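# Sort push-button units into bins matching cap colour

## Task

Place the push-button unit with the red cap into the red bin, and the unit with the yellow cap into the yellow bin.

## Robot and tools

ROBOT. Two six-joint arms, left_arm and right_arm, each ending in the same five-finger right hand. The hands are identical rather than mirrored, so every hand axis and number means the same on both. Base positions in the scene frame: left_arm (-0.059, +0.557, 0) m, right_arm (-0.062, -0.582, 0) m, both almost unrotated. A two-camera stand sits behind the arms.

FRAMES. Scene frame: origin at table-top height halfway between the arms, +x out over the table, +z up, left_arm on the +y side. Image left and right do not match arm names. Fixed cameras and the table use the scene frame. Everything reported about an arm (hand point position, orientation, velocities, Hand target) and every offset you send uses that arm's own base frame. Printed positions can be wrong by a few centimetres.

HAND POINT. A point fixed to the palm, 0.15 m out from the wrist flange and 0.05 m in front of the palm. Its +z runs along the straight fingers, +y points out of the palm, +x runs across the palm away from the thumb. Straight fingertips reach 0.06-0.07 m past it along +z, with finger centre lines 0.06 m toward -y. A bracket on the little-finger side can strike things. With level fingers and palm down, the wrist can sit up to about 0.13 m under the hand point and reach the table first.

A ROW has 28 numbers, each in [-1, 1], always for both arms: left_arm dx, dy, dz, rx, ry, rz; left hand little, ring, middle, index, thumb_bend, thumb_turn, force_limit, speed; then the same 14 for right_arm. The six pose numbers are an offset, not a pose: measured from that arm's Hand target as it stood when the action or move began, along its base axes. 1.0 equals 0.6 m or 180 degrees; rx, ry, rz form one rotation vector, turning about the Hand target position. All zeros means stay at the current Hand target. Orientation commands are clipped to within 32 degrees of the measured one per step. Finger numbers are absolute targets: -1 straight/open, +1 curled; thumb_bend -1 straight, +1 fully bent; thumb_turn -1 beside the palm, +1 facing the fingers. force_limit scales from roughly 0 N at -1 to 10 N at +1 (15 N for the two thumb motors). speed rises from nearly zero at -1 to full at +0.48 and stays full above. No value means leave as is: to keep a hand unchanged, resend the eight numbers of its last executed row; if none was sent yet, use hand_measured plus hand_force_limit and hand_speed. A grip works on items 0.035-0.065 m thick with the thumb turned fully in; for a soft grip close at speed -0.94 or below.

TOOLS.
execute_actions: actions is a list of actions; each action is up to 15 rows, one row per 1/30 s, the last row held if fewer. Within one action every row counts from the same start pose; the next action starts from the new Hand target, so repeated offsets accumulate. cameras: list of names, ["all"] or []; images come by default only with an empty actions list.
move: target is one row or a list of up to 15 rows; all rows in a list count from the same starting Hand targets, not from each other. Straight-line paths, at most 10 s total. speed: m/s, 0.002 to 3.2, default 0.25 (turning limited to twice that in rad/s), one value or one per target. blend: metres of corner rounding per target, 0 means stop at each. stop_force: N, 4 to 120, shared by both arms; ends an arm's path when its wrist sensor feels that much push against its travel; unreliable while the hand turns, and omit it when lifting away from a contact. zero: true re-zeros the sensor before the move. blocking=false returns early but cannot combine with stop_force. The result adds a move: line with an ending such as done, off_target, moving, held or fault, plus limits=paced or limits=held.
wait: seconds 0 to 10; arms keep their last command.
stop: brakes a running move.
zoom_image: camera name and region [x0, y0, x1, y1] in pixels, at most 504 by 504, from the newest image of that camera.
show_instructions: shows the reference page. zero_wrist_force: arm, left_arm or right_arm. finished_scene: optional scene 1; ends for good.
Cameras: cam_head_left, cam_head_right, cam_high (896x504), cam_left_wrist, cam_right_wrist (672x504, fisheye).

RESULTS. Per arm: end_effector_position in m, end_effector_quat_wxyz, velocities (omitted when joints read within noise), Hand target (next offsets count from it; the hand often rests a bit short), Joint positions and torques. Per hand, six values in motor order: hand_measured, hand_stopped_by (moving, target, force, stalled, fault), hand_load_n (positive pushes the finger open; near 0 means the grip is lost). Wrist force and Wrist torque along the hand point axes, plus a line with the peak since the last report.

AVOID. Outside force near 150 N or joint torque at its limit stops that arm for 10 s; arms are stiff, so aiming even slightly past a solid contact can trigger it. Contact between the two arms, or one hand squeezing the other, can end the scene. Do not drop parts from height, release moving parts, slam or hit the table or bins. Anything left off the table fails the task. Avoid sweeping paths close to an arm's own base. Holding loads or stretching out heats motors; at 85 °C the arm is braked for 30 s or more.

Each tool is called after "Emit:" as a command line: name --argument value for each argument, lists and objects as JSON in quotes; but a table of rows of numbers goes row by row, as --pt "numbers of a row", without its own name.

Reference images:

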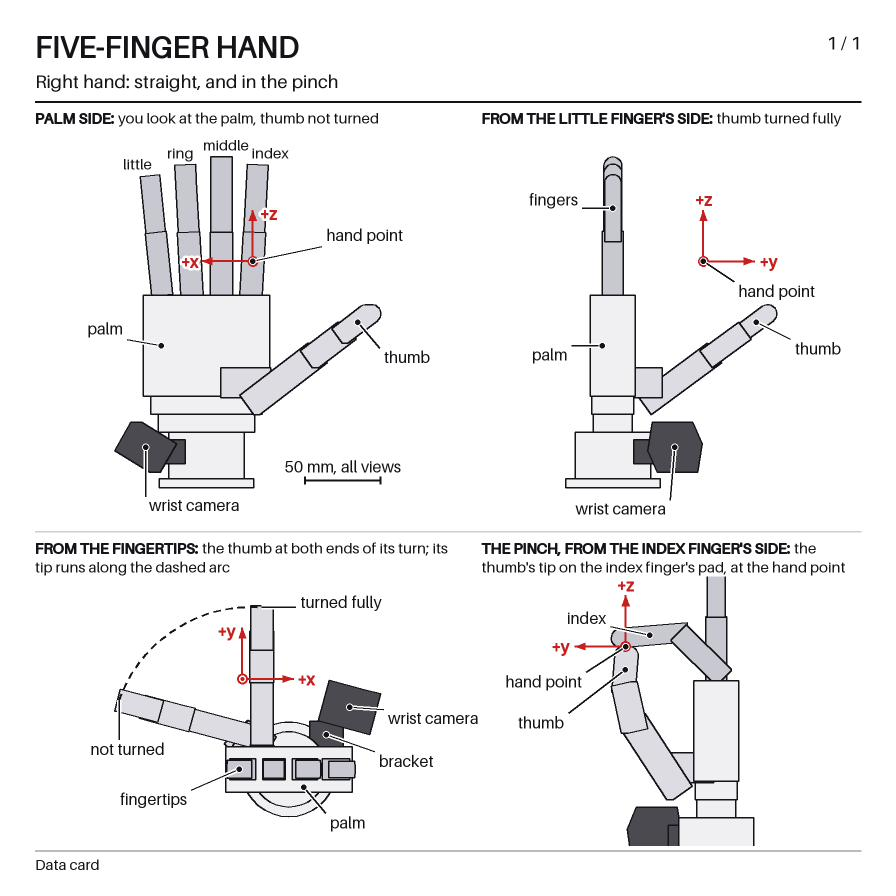

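## Session

Emit:
execute_actions --actions '[]'

Scene clock: 0.00 s.
left_arm: end_effector_position=(+1.3667, -0.1699, +0.1593) hand_measured=(-1.000, -1.000, -1.000, -1.000, -1.000, -1.000) hand_load_n=(+0.0, +0.0, +0.0, +0.0, +0.0, +0.0) hand_stopped_by=(target, target, target, target, target, target) hand_force_limit=0.00 hand_speed=-0.80 end_effector_quat_wxyz=(+0.534, -0.134, +0.763, -0.339) | right_arm: end_effector_position=(+1.2818, +0.2682, +0.2885) hand_measured=(-1.000, -1.000, -1.000, -1.000, -1.000, -1.000) hand_load_n=(+0.0, +0.0, +0.0, +0.0, +0.0, +0.0) hand_stopped_by=(target, target, target, target, target, target) hand_force_limit=0.00 hand_speed=-0.80 end_effector_quat_wxyz=(-0.147, +0.674, -0.398, +0.604)
Joint positions: left_arm=[-0.276 -0.431 0.587 0.046 1.684 -2.286] | right_arm=[0.173 -0.367 0.144 0.477 2.025 -3.826]
Joint velocities: within noise
Joint torques (N m): no reading
Motor temperatures (°C): left_arm=[30 38 39 34 38 41] | right_arm=[34 36 34 34 38 31]
Wrist force (N): no reading
Wrist torque (N m): no reading
Wrist force, peak (N): no reading
Hand target: left_arm +1.3667, -0.1699, +0.1593; +0.534, -0.134, +0.763, -0.339 | right_arm +1.2818, +0.2682, +0.2885; -0.147, +0.674, -0.398, +0.604

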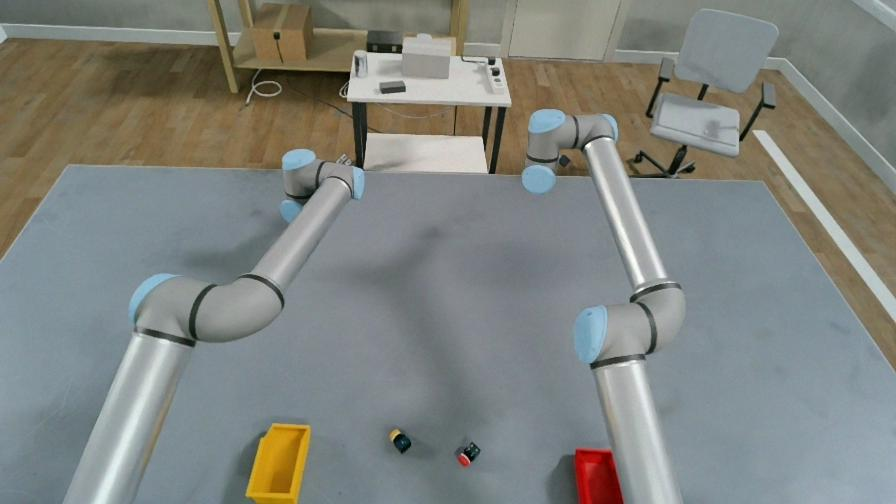

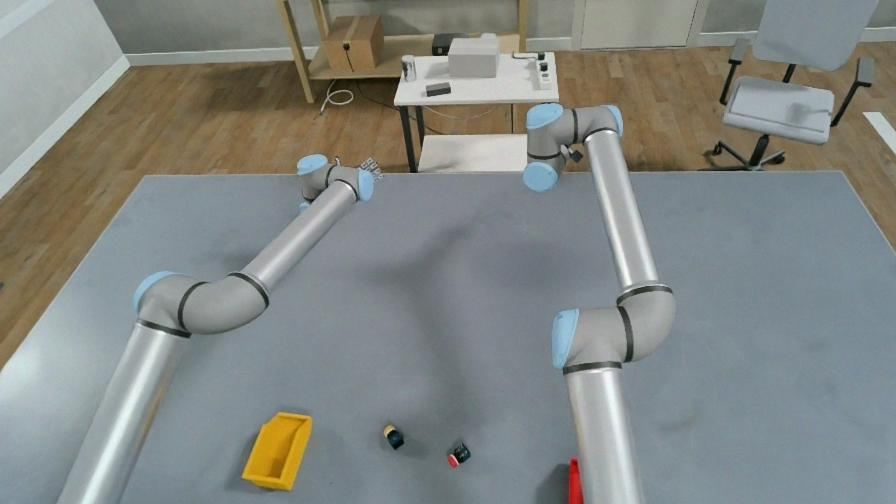

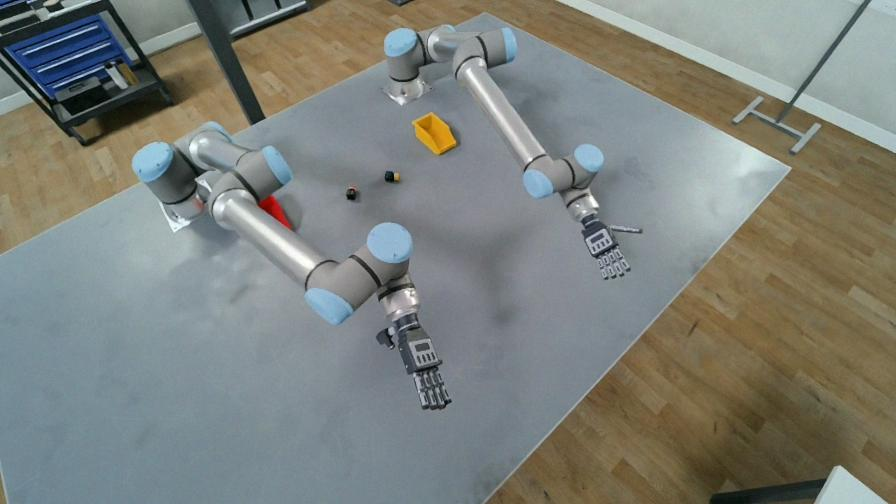

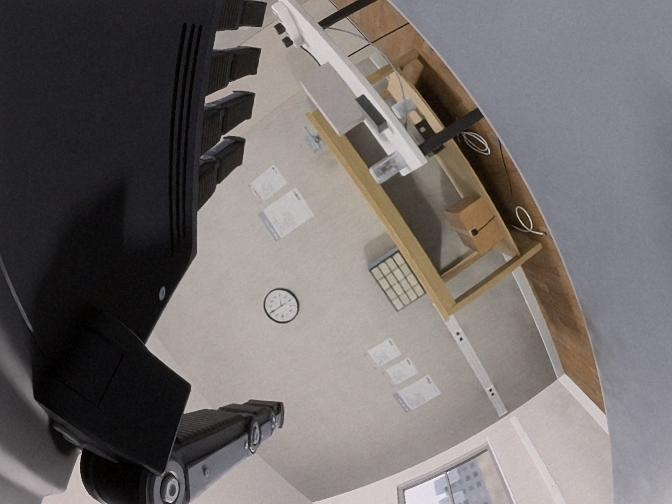

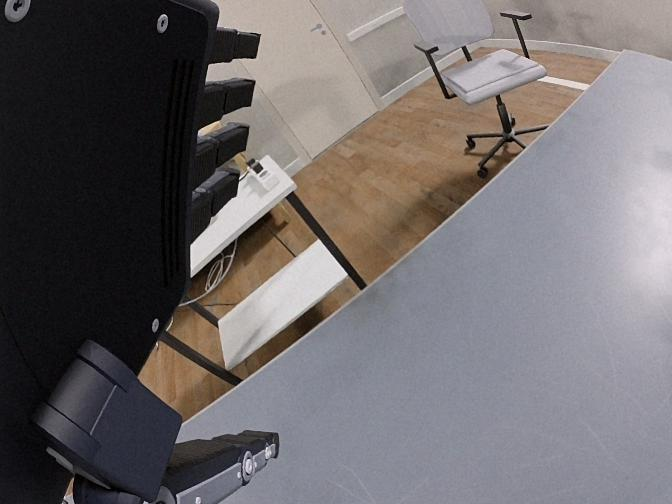

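Emit:
zoom_image --camera "cam_head_left" --region '[220, 380, 640, 504]'

Emit:
zoom_image --camera "cam_high" --region '[240, 90, 500, 240]'

Emit:
zoom_image --camera "cam_high" --region '[330, 160, 420, 210]'

Emit:
zoom_image --camera "cam_head_left" --region '[370, 410, 510, 490]'

Emit:
zoom_image --camera "cam_head_right" --region '[360, 410, 500, 490]'

Scaled by 1.200 from the camera's 896x504 image, which has a finer 1280x720 frame.

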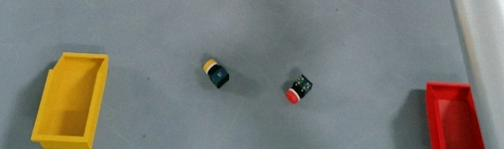

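Scaled by 1.938 from the camera's 896x504 image, which has a finer 1280x720 frame.

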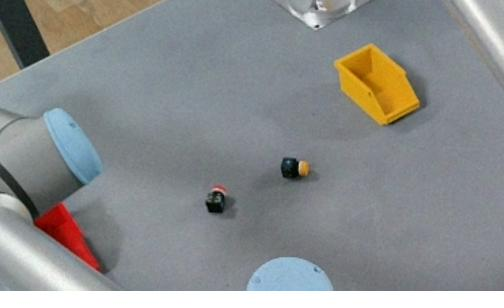

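Scaled by 5.600 from the camera's 896x504 image, which has a finer 1280x720 frame.

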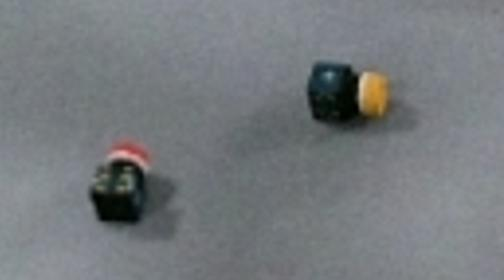

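Scaled by 3.600 from the camera's 896x504 image, which has a finer 1280x720 frame.

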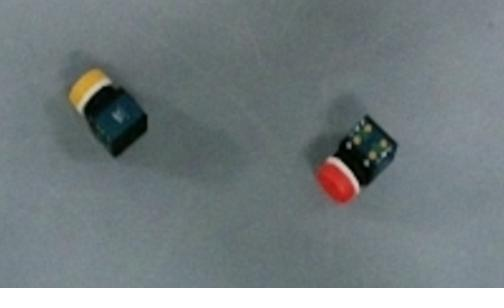

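Scaled by 3.600 from the camera's 896x504 image, which has a finer 1280x720 frame.

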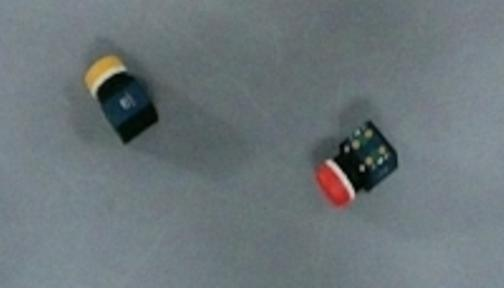

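Emit:
move --target '[-0.5,0.78,0.167,0,0,0.17,-1,-1,-1,-1,-1,-1,0,-0.8,-0.883,0.383,0.1,0.099,0.094,0.092,-1,-1,-0.7,-0.7,-0.5,1,0,0.2]' --speed 0.5

Emit:
move --target '[-0.5,0.5,0.3,0,0,0.17,-1,-1,-1,-1,-1,-1,0,-0.8,-0.96,0.21,-0.1,0.099,0.094,0.092,-1,-1,-0.7,-0.7,-0.5,1,0,0.2]' --speed 0.5 --cameras '["all"]'

Scene clock: 49.63 s.
left_arm: end_effector_position=(+1.0669, +0.2979, +0.2595) hand_measured=(-1.000, -1.000, -1.000, -1.000, -1.000, -1.000) hand_load_n=(+0.0, +0.0, +0.0, +0.0, +0.0, +0.0) hand_stopped_by=(target, target, target, target, target, target) hand_force_limit=0.00 hand_speed=-0.80 end_effector_quat_wxyz=(+0.605, -0.330, +0.701, -0.186) | right_arm: end_effector_position=(+0.7522, +0.4979, +0.3484) hand_measured=(-1.000, -1.000, -0.700, -0.700, -0.500, +1.000) hand_load_n=(+0.0, +0.0, +0.0, +0.0, +0.0, +0.0) hand_stopped_by=(target, target, target, target, target, target) hand_force_limit=0.00 hand_speed=0.20 end_effector_quat_wxyz=(-0.274, +0.774, -0.403, +0.404)
Joint positions: left_arm=[0.027 -0.994 1.44 -0.244 1.458 -2.332] | right_arm=[0.466 -1.204 1.391 0.392 1.867 -3.447]
Joint torques (N m): left_arm=[8.01 -111.1 -30.2 -3.89 -2.07 -2.64] | right_arm=[12.73 -81.15 -30.81 4.68 -2.73 4.23]
Wrist force (N): left_arm=[0.0 0.0 0.4] | right_arm=[0.1 -0.4 0.1]
Wrist torque (N m): left_arm=[-0.09 -0.12 0.10] | right_arm=[-0.03 0.04 -0.21]
Wrist force, peak (N): left_arm=[1.0 -0.4 1.5] | right_arm=[-1.2 0.1 -1.8]
Hand target: left_arm +1.0667, +0.2981, +0.2595; +0.605, -0.330, +0.701, -0.186 | right_arm +0.7520, +0.4980, +0.3485; -0.274, +0.774, -0.403, +0.404
Off the commanded pose: left_arm 0.000 m, 0 deg | right_arm 0.000 m, 0 deg.
move: done

Scene clock: 51.67 s.
left_arm: end_effector_position=(+0.7668, +0.5980, +0.4395) hand_measured=(-1.000, -1.000, -1.000, -1.000, -1.000, -1.000) hand_load_n=(+0.0, +0.0, +0.0, +0.0, +0.0, +0.0) hand_stopped_by=(target, target, target, target, target, target) hand_force_limit=0.00 hand_speed=-0.80 end_effector_quat_wxyz=(+0.632, -0.503, +0.589, -0.020) | right_arm: end_effector_position=(+0.1761, +0.6239, +0.2885) hand_measured=(-1.000, -1.000, -0.700, -0.700, -0.500, +1.000) hand_load_n=(+0.0, +0.0, +0.0, +0.5, +0.0, +0.0) hand_stopped_by=(target, target, target, target, target, target) hand_force_limit=0.00 hand_speed=0.20 end_effector_quat_wxyz=(-0.383, +0.823, -0.381, +0.176) end_effector_velocity=(-0.002, +0.002, +0.000) end_effector_angular_velocity=(+0.002, +0.000, +0.002)
Joint positions: left_arm=[0.322 -1.291 1.543 -0.037 1.224 -2.383] | right_arm=[1.072 -1.554 1.907 0.381 1.848 -2.896]
Joint velocities: left_arm=[within noise] | right_arm=[0.005 0.002 -0.002 0 0.002 0.003]
Joint torques (N m): left_arm=[9.05 -89.11 -50.88 0.72 -2.03 -2.67] | right_arm=[12.76 -23.65 -47.53 -2.76 2.88 4.02]
Wrist force (N): left_arm=[0.0 -0.5 0.4] | right_arm=[0.3 0.2 0.2]
Wrist torque (N m): left_arm=[-0.17 -0.14 0.14] | right_arm=[0.04 0.07 -0.22]
Wrist force, peak (N): left_arm=[1.5 -0.5 1.4] | right_arm=[1.2 -0.6 1.7]
Hand target: left_arm +0.7667, +0.5981, +0.4395; +0.632, -0.503, +0.589, -0.020 | right_arm +0.1760, +0.6240, +0.2885; -0.383, +0.823, -0.381, +0.176
Off the commanded pose: left_arm 0.000 m, 0 deg | right_arm 0.000 m, 0 deg.
move: done

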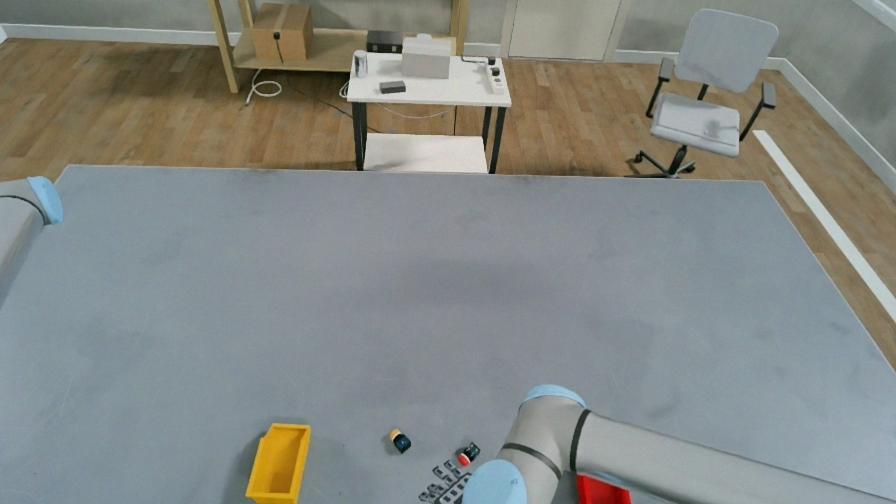

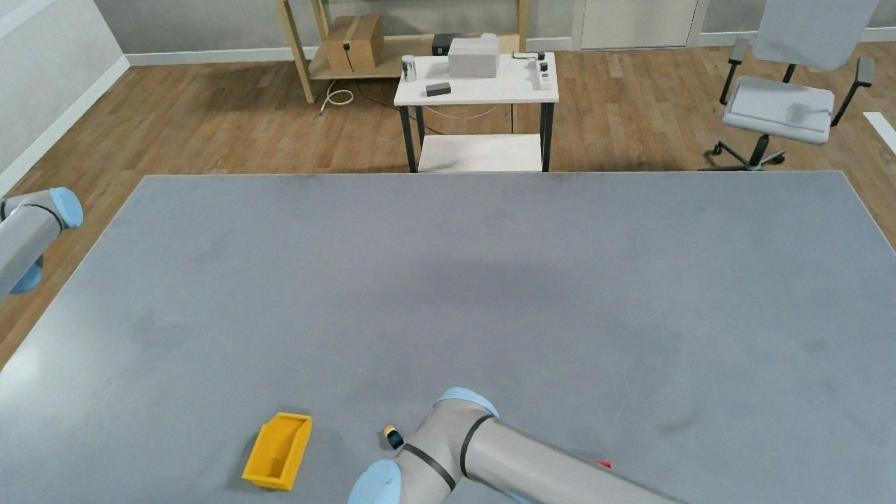

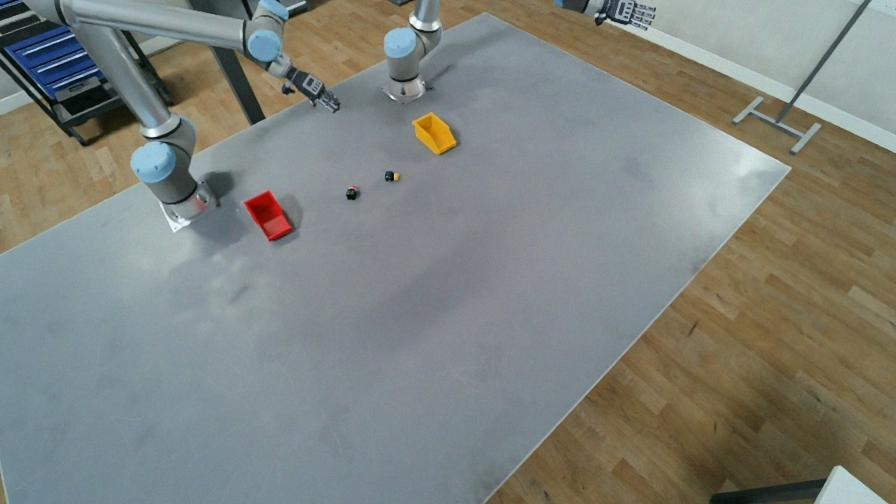

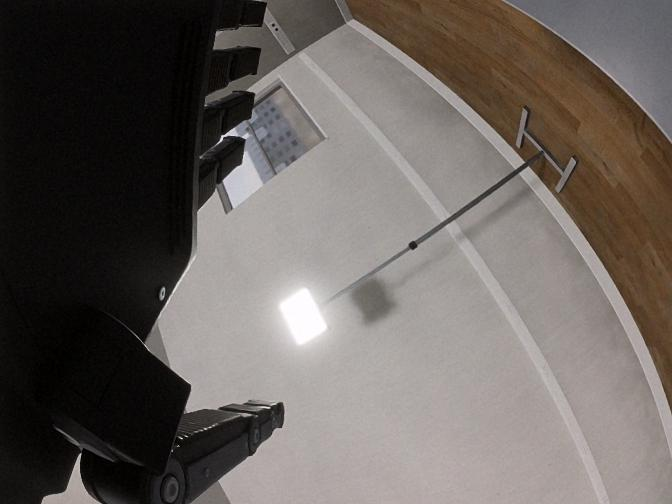

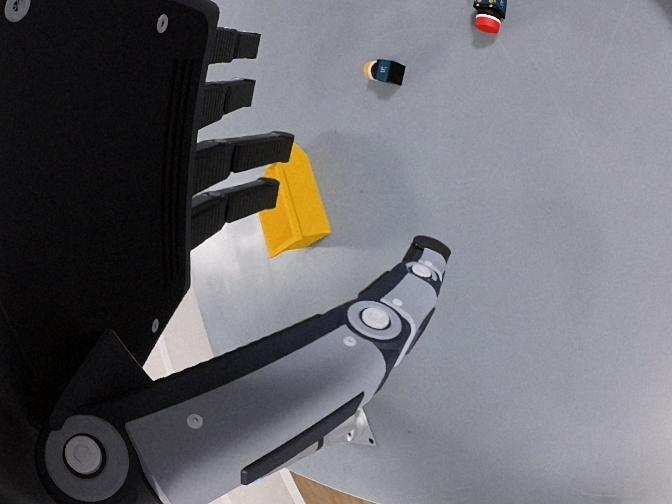

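Emit:
move --target '[0,0,0,0,0,0,-1,-1,-1,-1,-1,-1,0,-0.8,0.195,-0.193,-0.114,0.046,-0.048,0.039,-1,-1,-0.6,-0.6,-0.4,1,0,0.2]' --speed 0.4 --cameras '["all"]'

Scene clock: 61.27 s.
left_arm: end_effector_position=(+0.7667, +0.5981, +0.4395) hand_measured=(-1.000, -1.000, -1.000, -1.000, -1.000, -1.000) hand_load_n=(+0.0, +0.0, +0.0, +0.0, +0.0, +0.0) hand_stopped_by=(target, target, target, target, target, target) hand_force_limit=0.00 hand_speed=-0.80 end_effector_quat_wxyz=(+0.632, -0.503, +0.589, -0.020) | right_arm: end_effector_position=(+0.2929, +0.5082, +0.2201) hand_measured=(-1.000, -1.000, -0.600, -0.600, -0.400, +1.000) hand_load_n=(+0.0, +0.0, -0.5, +0.0, +0.0, +0.0) hand_stopped_by=(target, target, target, target, target, target) hand_force_limit=0.00 hand_speed=0.20 end_effector_quat_wxyz=(-0.479, +0.799, -0.312, +0.186)
Joint positions: left_arm=[0.322 -1.292 1.543 -0.037 1.223 -2.383] | right_arm=[0.608 -1.743 2.255 -0.01 1.377 -3.244]
Joint torques (N m): left_arm=[7.49 -87.9 -51.36 0.84 -1.96 -2.84] | right_arm=[-11.31 -32.88 -24.69 -3.61 -3.19 -2.62]
Wrist force (N): left_arm=[-0.2 -0.4 0.3] | right_arm=[0.2 -0.1 -0.6]
Wrist torque (N m): left_arm=[-0.15 -0.10 0.13] | right_arm=[-0.03 0.03 -0.11]
Wrist force, peak (N): left_arm=[0.0 -0.2 1.0] | right_arm=[1.5 0.9 0.0]
Hand target: left_arm +0.7667, +0.5981, +0.4395; +0.632, -0.503, +0.589, -0.020 | right_arm +0.2930, +0.5082, +0.2201; -0.479, +0.799, -0.312, +0.186
Off the commanded pose: left_arm 0.000 m, 0 deg | right_arm 0.000 m, 0 deg.
move: done

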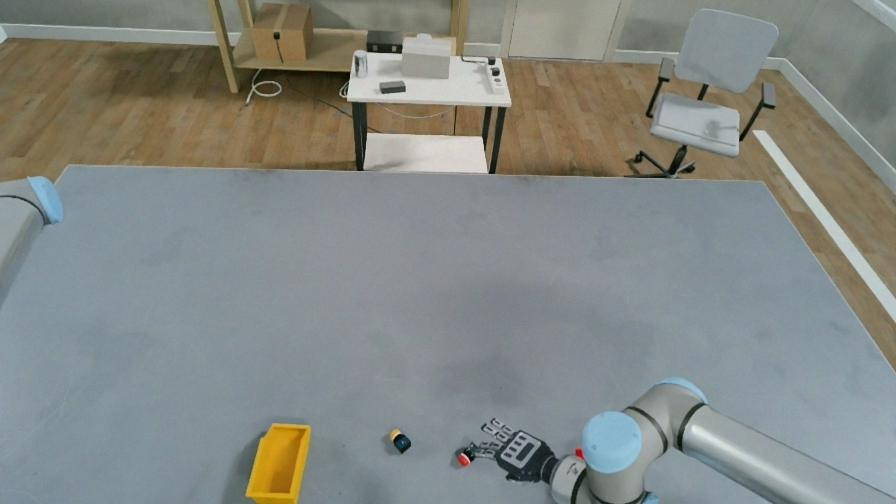

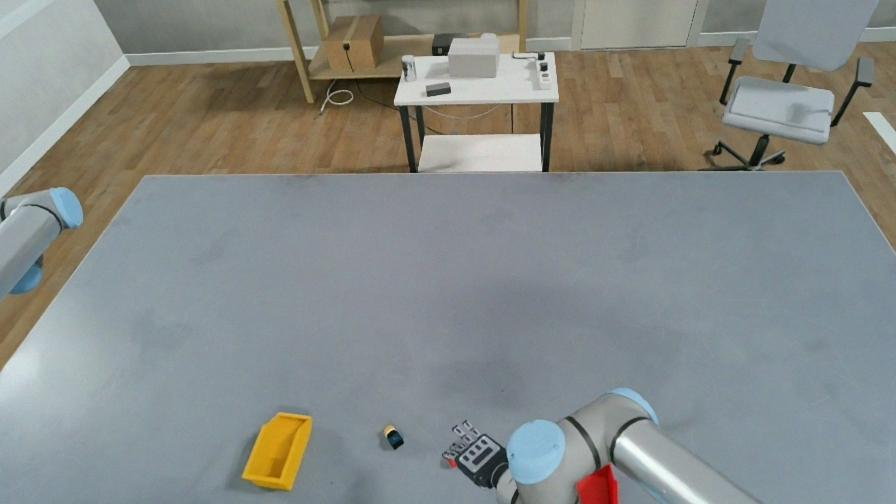

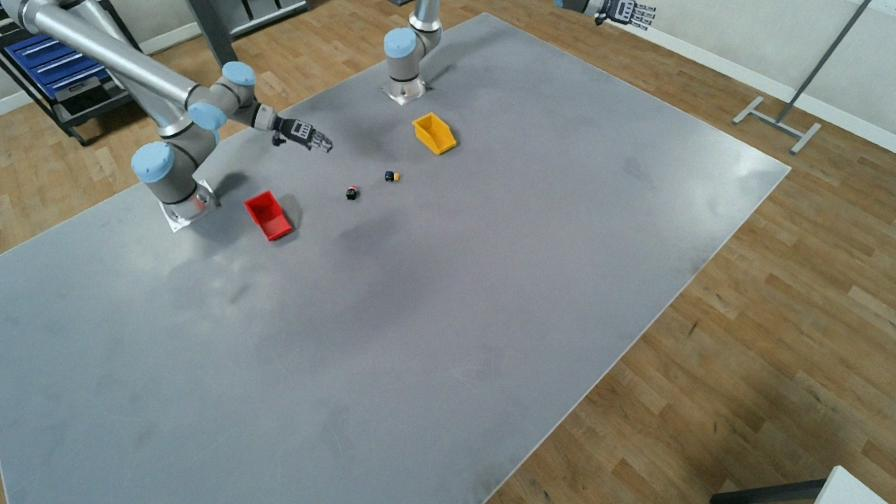

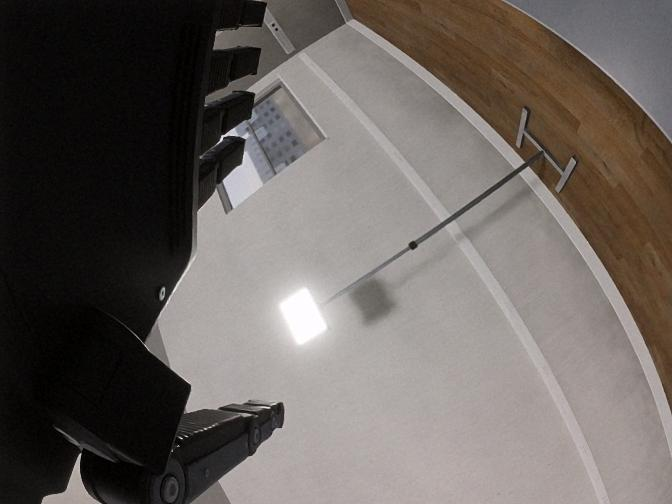

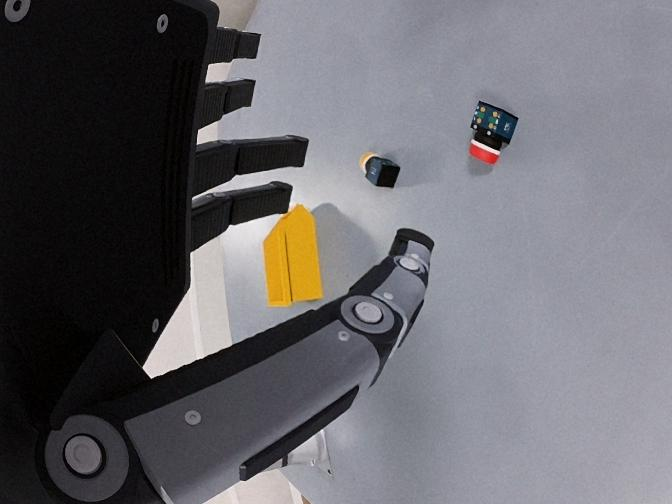

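Emit:
zoom_image --camera "cam_right_wrist" --region '[340, 70, 560, 235]'

Emit:
zoom_image --camera "cam_high" --region '[230, 100, 480, 250]'

Scaled by 2.291 from the camera's 672x504 image, which has a finer 960x720 frame.

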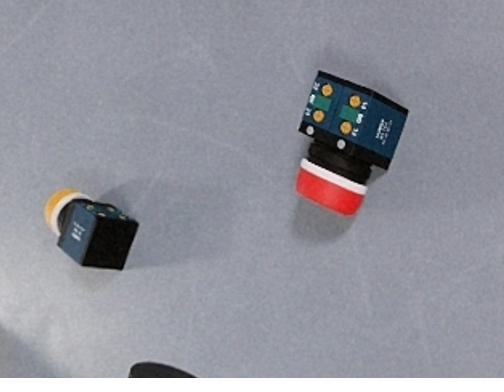

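Scaled by 2.016 from the camera's 896x504 image, which has a finer 1280x720 frame.

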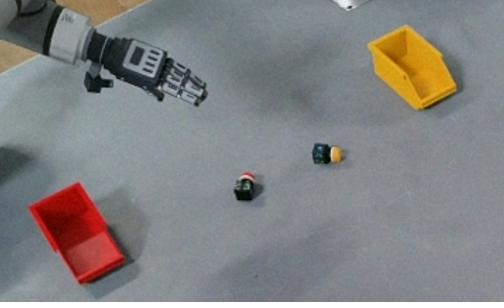

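Emit:
move --target '[0,0,0,0,0,0,-1,-1,-1,-1,-1,-1,0,-0.8,0.125,0.078,-0.167,0,0,0,-1,-1,-0.6,-0.6,-0.4,1,0,0.2]' --speed 0.3 --cameras '["cam_right_wrist"]'

Scene clock: 67.03 s.
left_arm: end_effector_position=(+0.7667, +0.5981, +0.4395) hand_measured=(-1.000, -1.000, -1.000, -1.000, -1.000, -1.000) hand_load_n=(+0.0, +0.0, +0.0, +0.0, +0.0, +0.0) hand_stopped_by=(target, target, target, target, target, target) hand_force_limit=0.00 hand_speed=-0.80 end_effector_quat_wxyz=(+0.632, -0.503, +0.589, -0.020) | right_arm: end_effector_position=(+0.3679, +0.5549, +0.1200) hand_measured=(-1.000, -1.000, -0.600, -0.600, -0.400, +1.000) hand_load_n=(+0.0, +0.0, +0.0, +0.0, +0.0, +0.0) hand_stopped_by=(target, target, target, target, target, target) hand_force_limit=0.00 hand_speed=0.20 end_effector_quat_wxyz=(-0.479, +0.799, -0.312, +0.186)
Joint positions: left_arm=[0.322 -1.292 1.543 -0.037 1.223 -2.383] | right_arm=[0.598 -1.475 2.218 -0.239 1.368 -3.25]
Joint torques (N m): left_arm=[9.48 -90.14 -51.78 0.8 -1.88 -2.82] | right_arm=[13.27 -19.76 -39.9 -3.44 2.15 3.63]
Wrist force (N): left_arm=[-0.1 -0.2 0.4] | right_arm=[-0.1 0.2 -0.3]
Wrist torque (N m): left_arm=[-0.13 -0.12 0.14] | right_arm=[0.00 0.09 -0.30]
Wrist force, peak (N): left_arm=[0.1 -0.7 0.9] | right_arm=[0.0 -0.7 -2.0]
Hand target: left_arm +0.7667, +0.5981, +0.4395; +0.632, -0.503, +0.589, -0.020 | right_arm +0.3680, +0.5550, +0.1199; -0.479, +0.799, -0.312, +0.186
Off the commanded pose: left_arm 0.000 m, 0 deg | right_arm 0.000 m, 0 deg.
move: done
Images, in order (width x height): cam_right_wrist 672x504.

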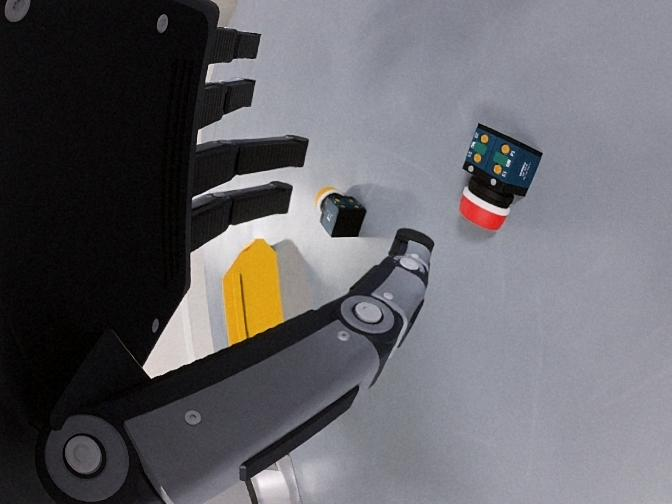

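Emit:
zoom_image --camera "cam_right_wrist" --region '[420, 90, 580, 250]'

Scaled by 3.150 from the camera's 672x504 image, which has a finer 960x720 frame.

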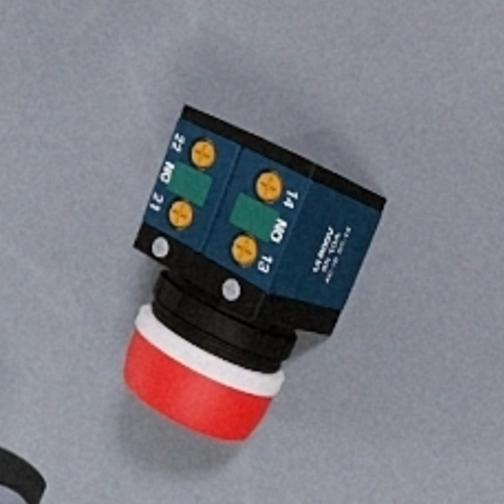

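Emit:
move --target '[0,0,0,0,0,0,-1,-1,-1,-1,-1,-1,0,-0.8,0.0233,0.0033,-0.07,0,0,-0.1,-1,-1,-0.6,-0.6,-0.4,1,0,0.2]' --speed 0.3 --cameras '["cam_right_wrist"]'

Scene clock: 77.20 s.
left_arm: end_effector_position=(+0.7667, +0.5981, +0.4395) hand_measured=(-1.000, -1.000, -1.000, -1.000, -1.000, -1.000) hand_load_n=(+0.0, +0.0, -0.5, +0.0, +0.0, -0.5) hand_stopped_by=(target, target, target, target, target, target) hand_force_limit=0.00 hand_speed=-0.80 end_effector_quat_wxyz=(+0.632, -0.503, +0.589, -0.020) | right_arm: end_effector_position=(+0.3819, +0.5570, +0.0779) hand_measured=(-1.000, -1.000, -0.600, -0.600, -0.400, +1.000) hand_load_n=(+0.0, +0.0, +0.0, +0.0, +0.0, +0.0) hand_stopped_by=(target, target, target, target, target, target) hand_force_limit=0.00 hand_speed=0.20 end_effector_quat_wxyz=(-0.444, +0.741, -0.433, +0.258)
Joint positions: left_arm=[0.322 -1.292 1.543 -0.037 1.223 -2.383] | right_arm=[0.73 -1.378 2.204 -0.324 1.76 -3.036]
Joint torques (N m): left_arm=[6.59 -87.93 -51.81 0.53 -2.27 -2.6] | right_arm=[10.15 -27.4 -37.35 -0.87 2.25 3.75]
Wrist force (N): left_arm=[0.1 -0.2 0.9] | right_arm=[0.3 0.2 0.0]
Wrist torque (N m): left_arm=[-0.15 -0.17 0.15] | right_arm=[-0.01 0.05 -0.30]
Wrist force, peak (N): left_arm=[-0.2 -0.6 0.8] | right_arm=[0.1 -0.5 -0.8]
Hand target: left_arm +0.7667, +0.5981, +0.4395; +0.632, -0.503, +0.589, -0.020 | right_arm +0.3819, +0.5570, +0.0779; -0.444, +0.741, -0.433, +0.258
Off the commanded pose: left_arm 0.000 m, 0 deg | right_arm 0.000 m, 0 deg.
move: done
Images, in order (width x height): cam_right_wrist 672x504.

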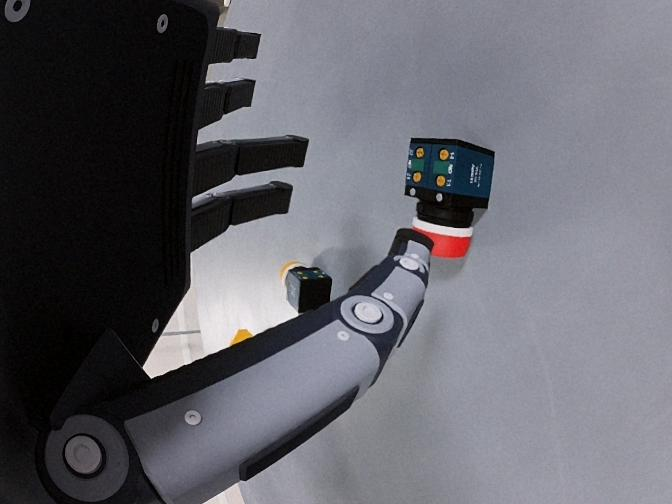

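Emit:
move --target '[0,0,0,0,0,0,-1,-1,-1,-1,-1,-1,0,-0.8,0.0402,-0.0417,0,0,0,0.1,-1,-1,-0.6,-0.6,-0.4,1,0,0.2]' --speed 0.3 --cameras '["cam_right_wrist"]'

Scene clock: 89.27 s.
left_arm: end_effector_position=(+0.7667, +0.5981, +0.4395) hand_measured=(-1.000, -1.000, -1.000, -1.000, -1.000, -1.000) hand_load_n=(+0.0, +0.0, +0.0, +0.0, +0.0, +0.0) hand_stopped_by=(target, target, target, target, target, target) hand_force_limit=0.00 hand_speed=-0.80 end_effector_quat_wxyz=(+0.632, -0.503, +0.589, -0.020) | right_arm: end_effector_position=(+0.4060, +0.5320, +0.0779) hand_measured=(-1.000, -1.000, -0.600, -0.600, -0.400, +1.000) hand_load_n=(+0.0, +0.0, +0.0, +0.0, +0.0, +0.5) hand_stopped_by=(target, target, target, target, target, target) hand_force_limit=0.00 hand_speed=0.20 end_effector_quat_wxyz=(-0.479, +0.799, -0.312, +0.186)
Joint positions: left_arm=[0.322 -1.292 1.543 -0.037 1.223 -2.383] | right_arm=[0.504 -1.405 2.239 -0.32 1.286 -3.296]
Joint torques (N m): left_arm=[7.41 -85.13 -50.59 0.74 -1.9 -2.74] | right_arm=[-4.92 -24.37 -37.45 4.07 -3.49 -2.4]
Wrist force (N): left_arm=[0.3 -0.7 0.3] | right_arm=[-0.1 0.3 0.1]
Wrist torque (N m): left_arm=[-0.20 -0.17 0.14] | right_arm=[-0.04 0.11 -0.13]
Wrist force, peak (N): left_arm=[0.1 -0.7 0.7] | right_arm=[0.5 0.7 0.0]
Hand target: left_arm +0.7667, +0.5981, +0.4395; +0.632, -0.503, +0.589, -0.020 | right_arm +0.4061, +0.5320, +0.0779; -0.479, +0.799, -0.312, +0.186
Off the commanded pose: left_arm 0.000 m, 0 deg | right_arm 0.000 m, 0 deg.
move: done
Images, in order (width x height): cam_right_wrist 672x504.

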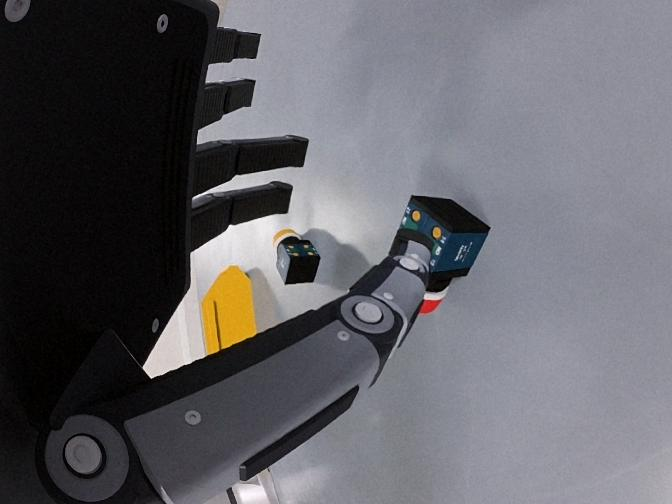

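Emit:
zoom_image --camera "cam_right_wrist" --region '[380, 170, 540, 330]'

Scaled by 3.150 from the camera's 672x504 image, which has a finer 960x720 frame.

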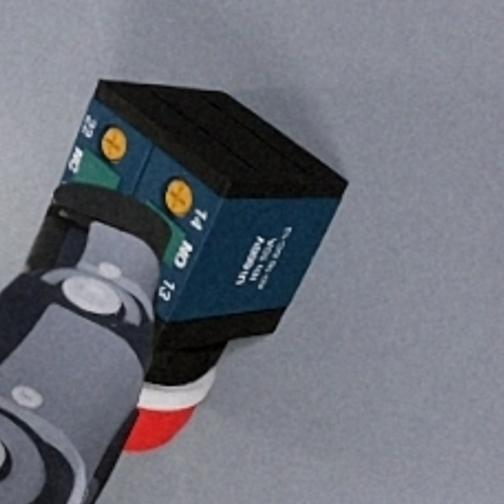

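Emit:
move --target '[0,0,0,0,0,0,-1,-1,-1,-1,-1,-1,0,-0.8,-0.0057,-0.0061,-0.0933,0,0,0,-1,-1,-0.6,-0.6,-0.4,1,0,0.2]' --speed 0.05 --stop_force 5 --cameras '["cam_right_wrist"]'

Scene clock: 94.67 s.
left_arm: end_effector_position=(+0.7667, +0.5981, +0.4395) hand_measured=(-1.000, -1.000, -1.000, -1.000, -1.000, -1.000) hand_load_n=(+0.0, +0.0, +0.0, +0.0, +0.0, -0.5) hand_stopped_by=(target, target, target, target, target, target) hand_force_limit=0.00 hand_speed=-0.80 end_effector_quat_wxyz=(+0.632, -0.503, +0.589, -0.020) | right_arm: end_effector_position=(+0.4026, +0.5283, +0.0219) hand_measured=(-1.000, -1.000, -0.600, -0.600, -0.400, +1.000) hand_load_n=(+0.0, +0.0, -0.5, +0.0, +0.0, +0.0) hand_stopped_by=(target, target, target, target, target, target) hand_force_limit=0.00 hand_speed=0.20 end_effector_quat_wxyz=(-0.479, +0.799, -0.312, +0.186)
Joint positions: left_arm=[0.322 -1.292 1.543 -0.037 1.223 -2.383] | right_arm=[0.501 -1.319 2.28 -0.446 1.283 -3.298]
Joint torques (N m): left_arm=[8.02 -87.57 -51.01 0.49 -1.7 -2.57] | right_arm=[-10.48 -27.1 -11.96 -3.18 -3.48 -2.37]
Wrist force (N): left_arm=[0.1 -0.4 0.2] | right_arm=[0.4 0.1 -0.1]
Wrist torque (N m): left_arm=[-0.15 -0.14 0.14] | right_arm=[-0.09 0.00 -0.11]
Wrist force, peak (N): left_arm=[0.0 -0.6 1.2] | right_arm=[0.3 0.7 -0.2]
Hand target: left_arm +0.7667, +0.5981, +0.4395; +0.632, -0.503, +0.589, -0.020 | right_arm +0.4026, +0.5283, +0.0219; -0.479, +0.799, -0.312, +0.186
Off the commanded pose: left_arm 0.000 m, 0 deg | right_arm 0.000 m, 0 deg.
move: done
Images, in order (width x height): cam_right_wrist 672x504.

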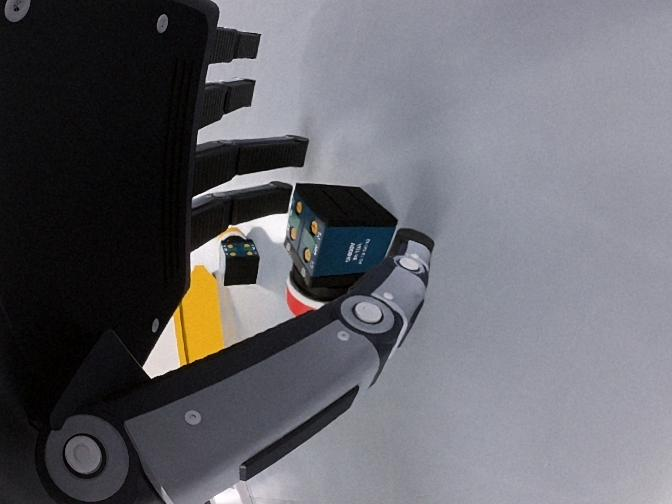

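Emit:
execute_actions --actions '[[[0,0,0,0,0,0,-1,-1,-1,-1,-1,-1,0,-0.8,0,0,0,0,0,0,-1,-1,0.3,0.3,0.1,1,-0.5,-0.9]]]'

Emit:
wait --seconds 3 --cameras '["cam_right_wrist"]'

Scene clock: 98.90 s.
left_arm: end_effector_position=(+0.7667, +0.5981, +0.4395) hand_measured=(-1.000, -1.000, -1.000, -1.000, -1.000, -1.000) hand_load_n=(+0.0, +0.0, +0.0, +0.0, +0.0, +0.0) hand_stopped_by=(target, target, target, target, target, target) hand_force_limit=0.00 hand_speed=-0.80 end_effector_quat_wxyz=(+0.632, -0.503, +0.589, -0.020) | right_arm: end_effector_position=(+0.4026, +0.5283, +0.0219) hand_measured=(-1.000, -1.000, -0.164, -0.164, -0.178, +1.000) hand_load_n=(+0.0, +0.0, +5.0, +4.5, +4.5, -1.0) hand_stopped_by=(target, target, force, force, force, target) hand_force_limit=-0.50 hand_speed=-0.90 end_effector_quat_wxyz=(-0.479, +0.799, -0.312, +0.186)
Joint positions: left_arm=[0.322 -1.292 1.543 -0.037 1.223 -2.383] | right_arm=[0.501 -1.319 2.28 -0.446 1.283 -3.298]
Joint torques (N m): left_arm=[8.47 -89.08 -52.4 0.6 -1.66 -2.67] | right_arm=[-9.17 -27.41 -14.05 -2.11 -2.46 0.99]
Wrist force (N): left_arm=[-0.1 -0.4 0.7] | right_arm=[0.0 -2.9 -2.1]
Wrist torque (N m): left_arm=[-0.19 -0.12 0.13] | right_arm=[0.00 0.03 -0.13]
Wrist force, peak (N): left_arm=[-0.1 -0.3 1.0] | right_arm=[0.1 -3.0 -2.0]
Hand target: left_arm +0.7667, +0.5981, +0.4395; +0.632, -0.503, +0.589, -0.020 | right_arm +0.4026, +0.5283, +0.0219; -0.479, +0.799, -0.312, +0.186
Off the commanded pose: left_arm 0.000 m, 0 deg | right_arm 0.000 m, 0 deg.

Scene clock: 101.90 s.
left_arm: end_effector_position=(+0.7667, +0.5981, +0.4395) hand_measured=(-1.000, -1.000, -1.000, -1.000, -1.000, -1.000) hand_load_n=(+0.0, +0.0, +0.0, +0.0, +0.0, +0.0) hand_stopped_by=(target, target, target, target, target, target) hand_force_limit=0.00 hand_speed=-0.80 end_effector_quat_wxyz=(+0.632, -0.503, +0.589, -0.020) | right_arm: end_effector_position=(+0.4026, +0.5283, +0.0219) hand_measured=(-1.000, -1.000, -0.164, -0.164, -0.178, +1.000) hand_load_n=(+0.0, +0.0, +5.5, +4.5, +4.5, -1.0) hand_stopped_by=(target, target, force, force, force, target) hand_force_limit=-0.50 hand_speed=-0.90 end_effector_quat_wxyz=(-0.479, +0.799, -0.312, +0.186)
Joint positions: left_arm=[0.322 -1.292 1.543 -0.037 1.223 -2.383] | right_arm=[0.501 -1.319 2.28 -0.446 1.283 -3.298]
Joint torques (N m): left_arm=[7.13 -85.4 -50.81 0.45 -1.58 -2.63] | right_arm=[-8.34 -25.28 -14.06 4.4 -0.43 2.63]
Wrist force (N): left_arm=[-0.2 -0.2 0.5] | right_arm=[0.1 -2.8 -2.1]
Wrist torque (N m): left_arm=[-0.14 -0.11 0.14] | right_arm=[0.02 0.02 -0.12]
Wrist force, peak (N): left_arm=[-0.1 -0.6 1.0] | right_arm=[0.3 -3.1 -2.1]
Hand target: left_arm +0.7667, +0.5981, +0.4395; +0.632, -0.503, +0.589, -0.020 | right_arm +0.4026, +0.5283, +0.0219; -0.479, +0.799, -0.312, +0.186
Off the commanded pose: left_arm 0.000 m, 0 deg | right_arm 0.000 m, 0 deg.
wait: 3.00 s; at rest by 0.17 s
Images, in order (width x height): cam_right_wrist 672x504.

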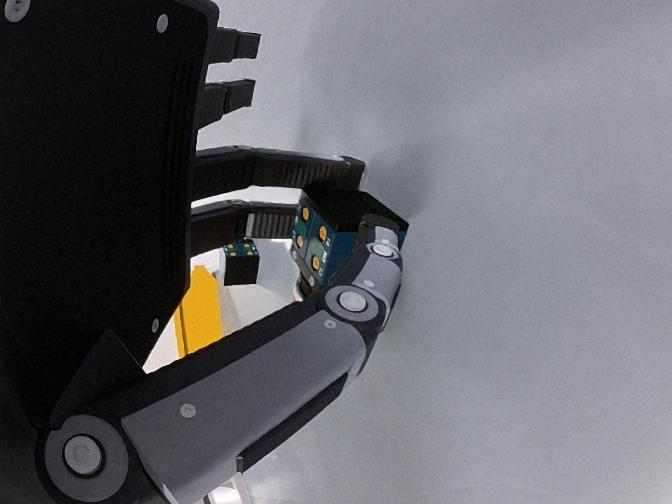

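Emit:
zoom_image --camera "cam_right_wrist" --region '[270, 130, 430, 310]'

Scaled by 2.800 from the camera's 672x504 image, which has a finer 960x720 frame.

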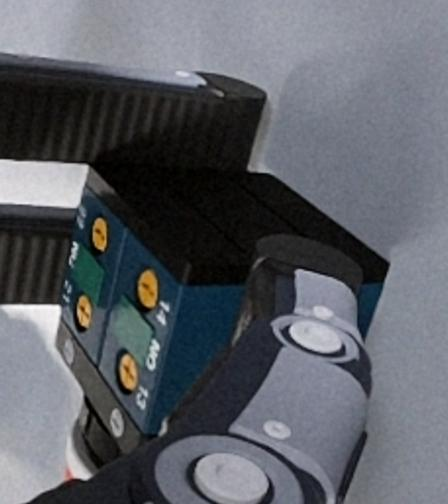

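Emit:
move --target '[0,0,0,0,0,0,-1,-1,-1,-1,-1,-1,0,-0.8,0,0,0.1,0,0,0,-1,-1,0.3,0.3,0.1,1,-0.5,-0.9]' --speed 0.06 --cameras '["cam_right_wrist"]'

Scene clock: 104.93 s.
left_arm: end_effector_position=(+0.7667, +0.5981, +0.4395) hand_measured=(-1.000, -1.000, -1.000, -1.000, -1.000, -1.000) hand_load_n=(+0.0, +0.0, -0.5, +0.0, +0.0, +0.0) hand_stopped_by=(target, target, target, target, target, target) hand_force_limit=0.00 hand_speed=-0.80 end_effector_quat_wxyz=(+0.632, -0.503, +0.589, -0.020) | right_arm: end_effector_position=(+0.4026, +0.5283, +0.0817) hand_measured=(-1.000, -1.000, -0.164, -0.164, -0.178, +1.000) hand_load_n=(+0.0, +0.0, +5.0, +4.0, +5.5, -1.0) hand_stopped_by=(target, target, force, force, force, target) hand_force_limit=-0.50 hand_speed=-0.90 end_effector_quat_wxyz=(-0.479, +0.799, -0.312, +0.186)
Joint positions: left_arm=[0.322 -1.292 1.543 -0.037 1.223 -2.383] | right_arm=[0.501 -1.418 2.246 -0.313 1.283 -3.298]
Joint torques (N m): left_arm=[9.71 -86.07 -51.09 0.14 -1.62 -2.84] | right_arm=[-4.07 -52.16 -37.83 4.86 -1.27 -1.8]
Wrist force (N): left_arm=[-0.1 -0.4 0.7] | right_arm=[0.1 0.8 0.1]
Wrist torque (N m): left_arm=[-0.18 -0.12 0.12] | right_arm=[-0.03 0.09 -0.12]
Wrist force, peak (N): left_arm=[0.2 -0.8 0.5] | right_arm=[0.4 -2.9 -2.2]
Hand target: left_arm +0.7667, +0.5981, +0.4395; +0.632, -0.503, +0.589, -0.020 | right_arm +0.4026, +0.5283, +0.0819; -0.479, +0.799, -0.312, +0.186
Off the commanded pose: left_arm 0.000 m, 0 deg | right_arm 0.000 m, 0 deg.
move: done
Images, in order (width x height): cam_right_wrist 672x504.

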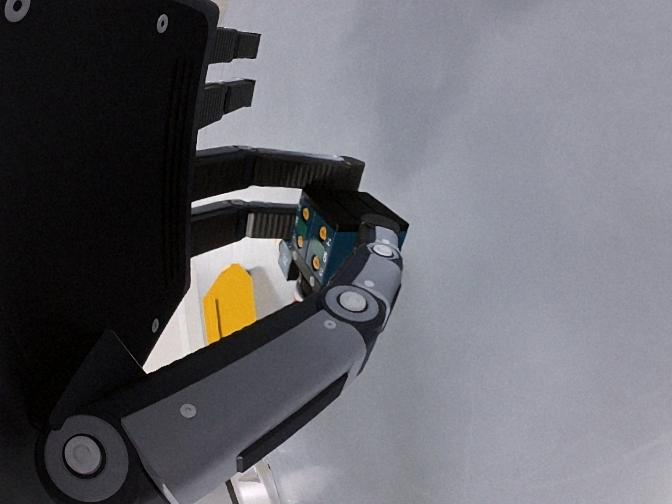

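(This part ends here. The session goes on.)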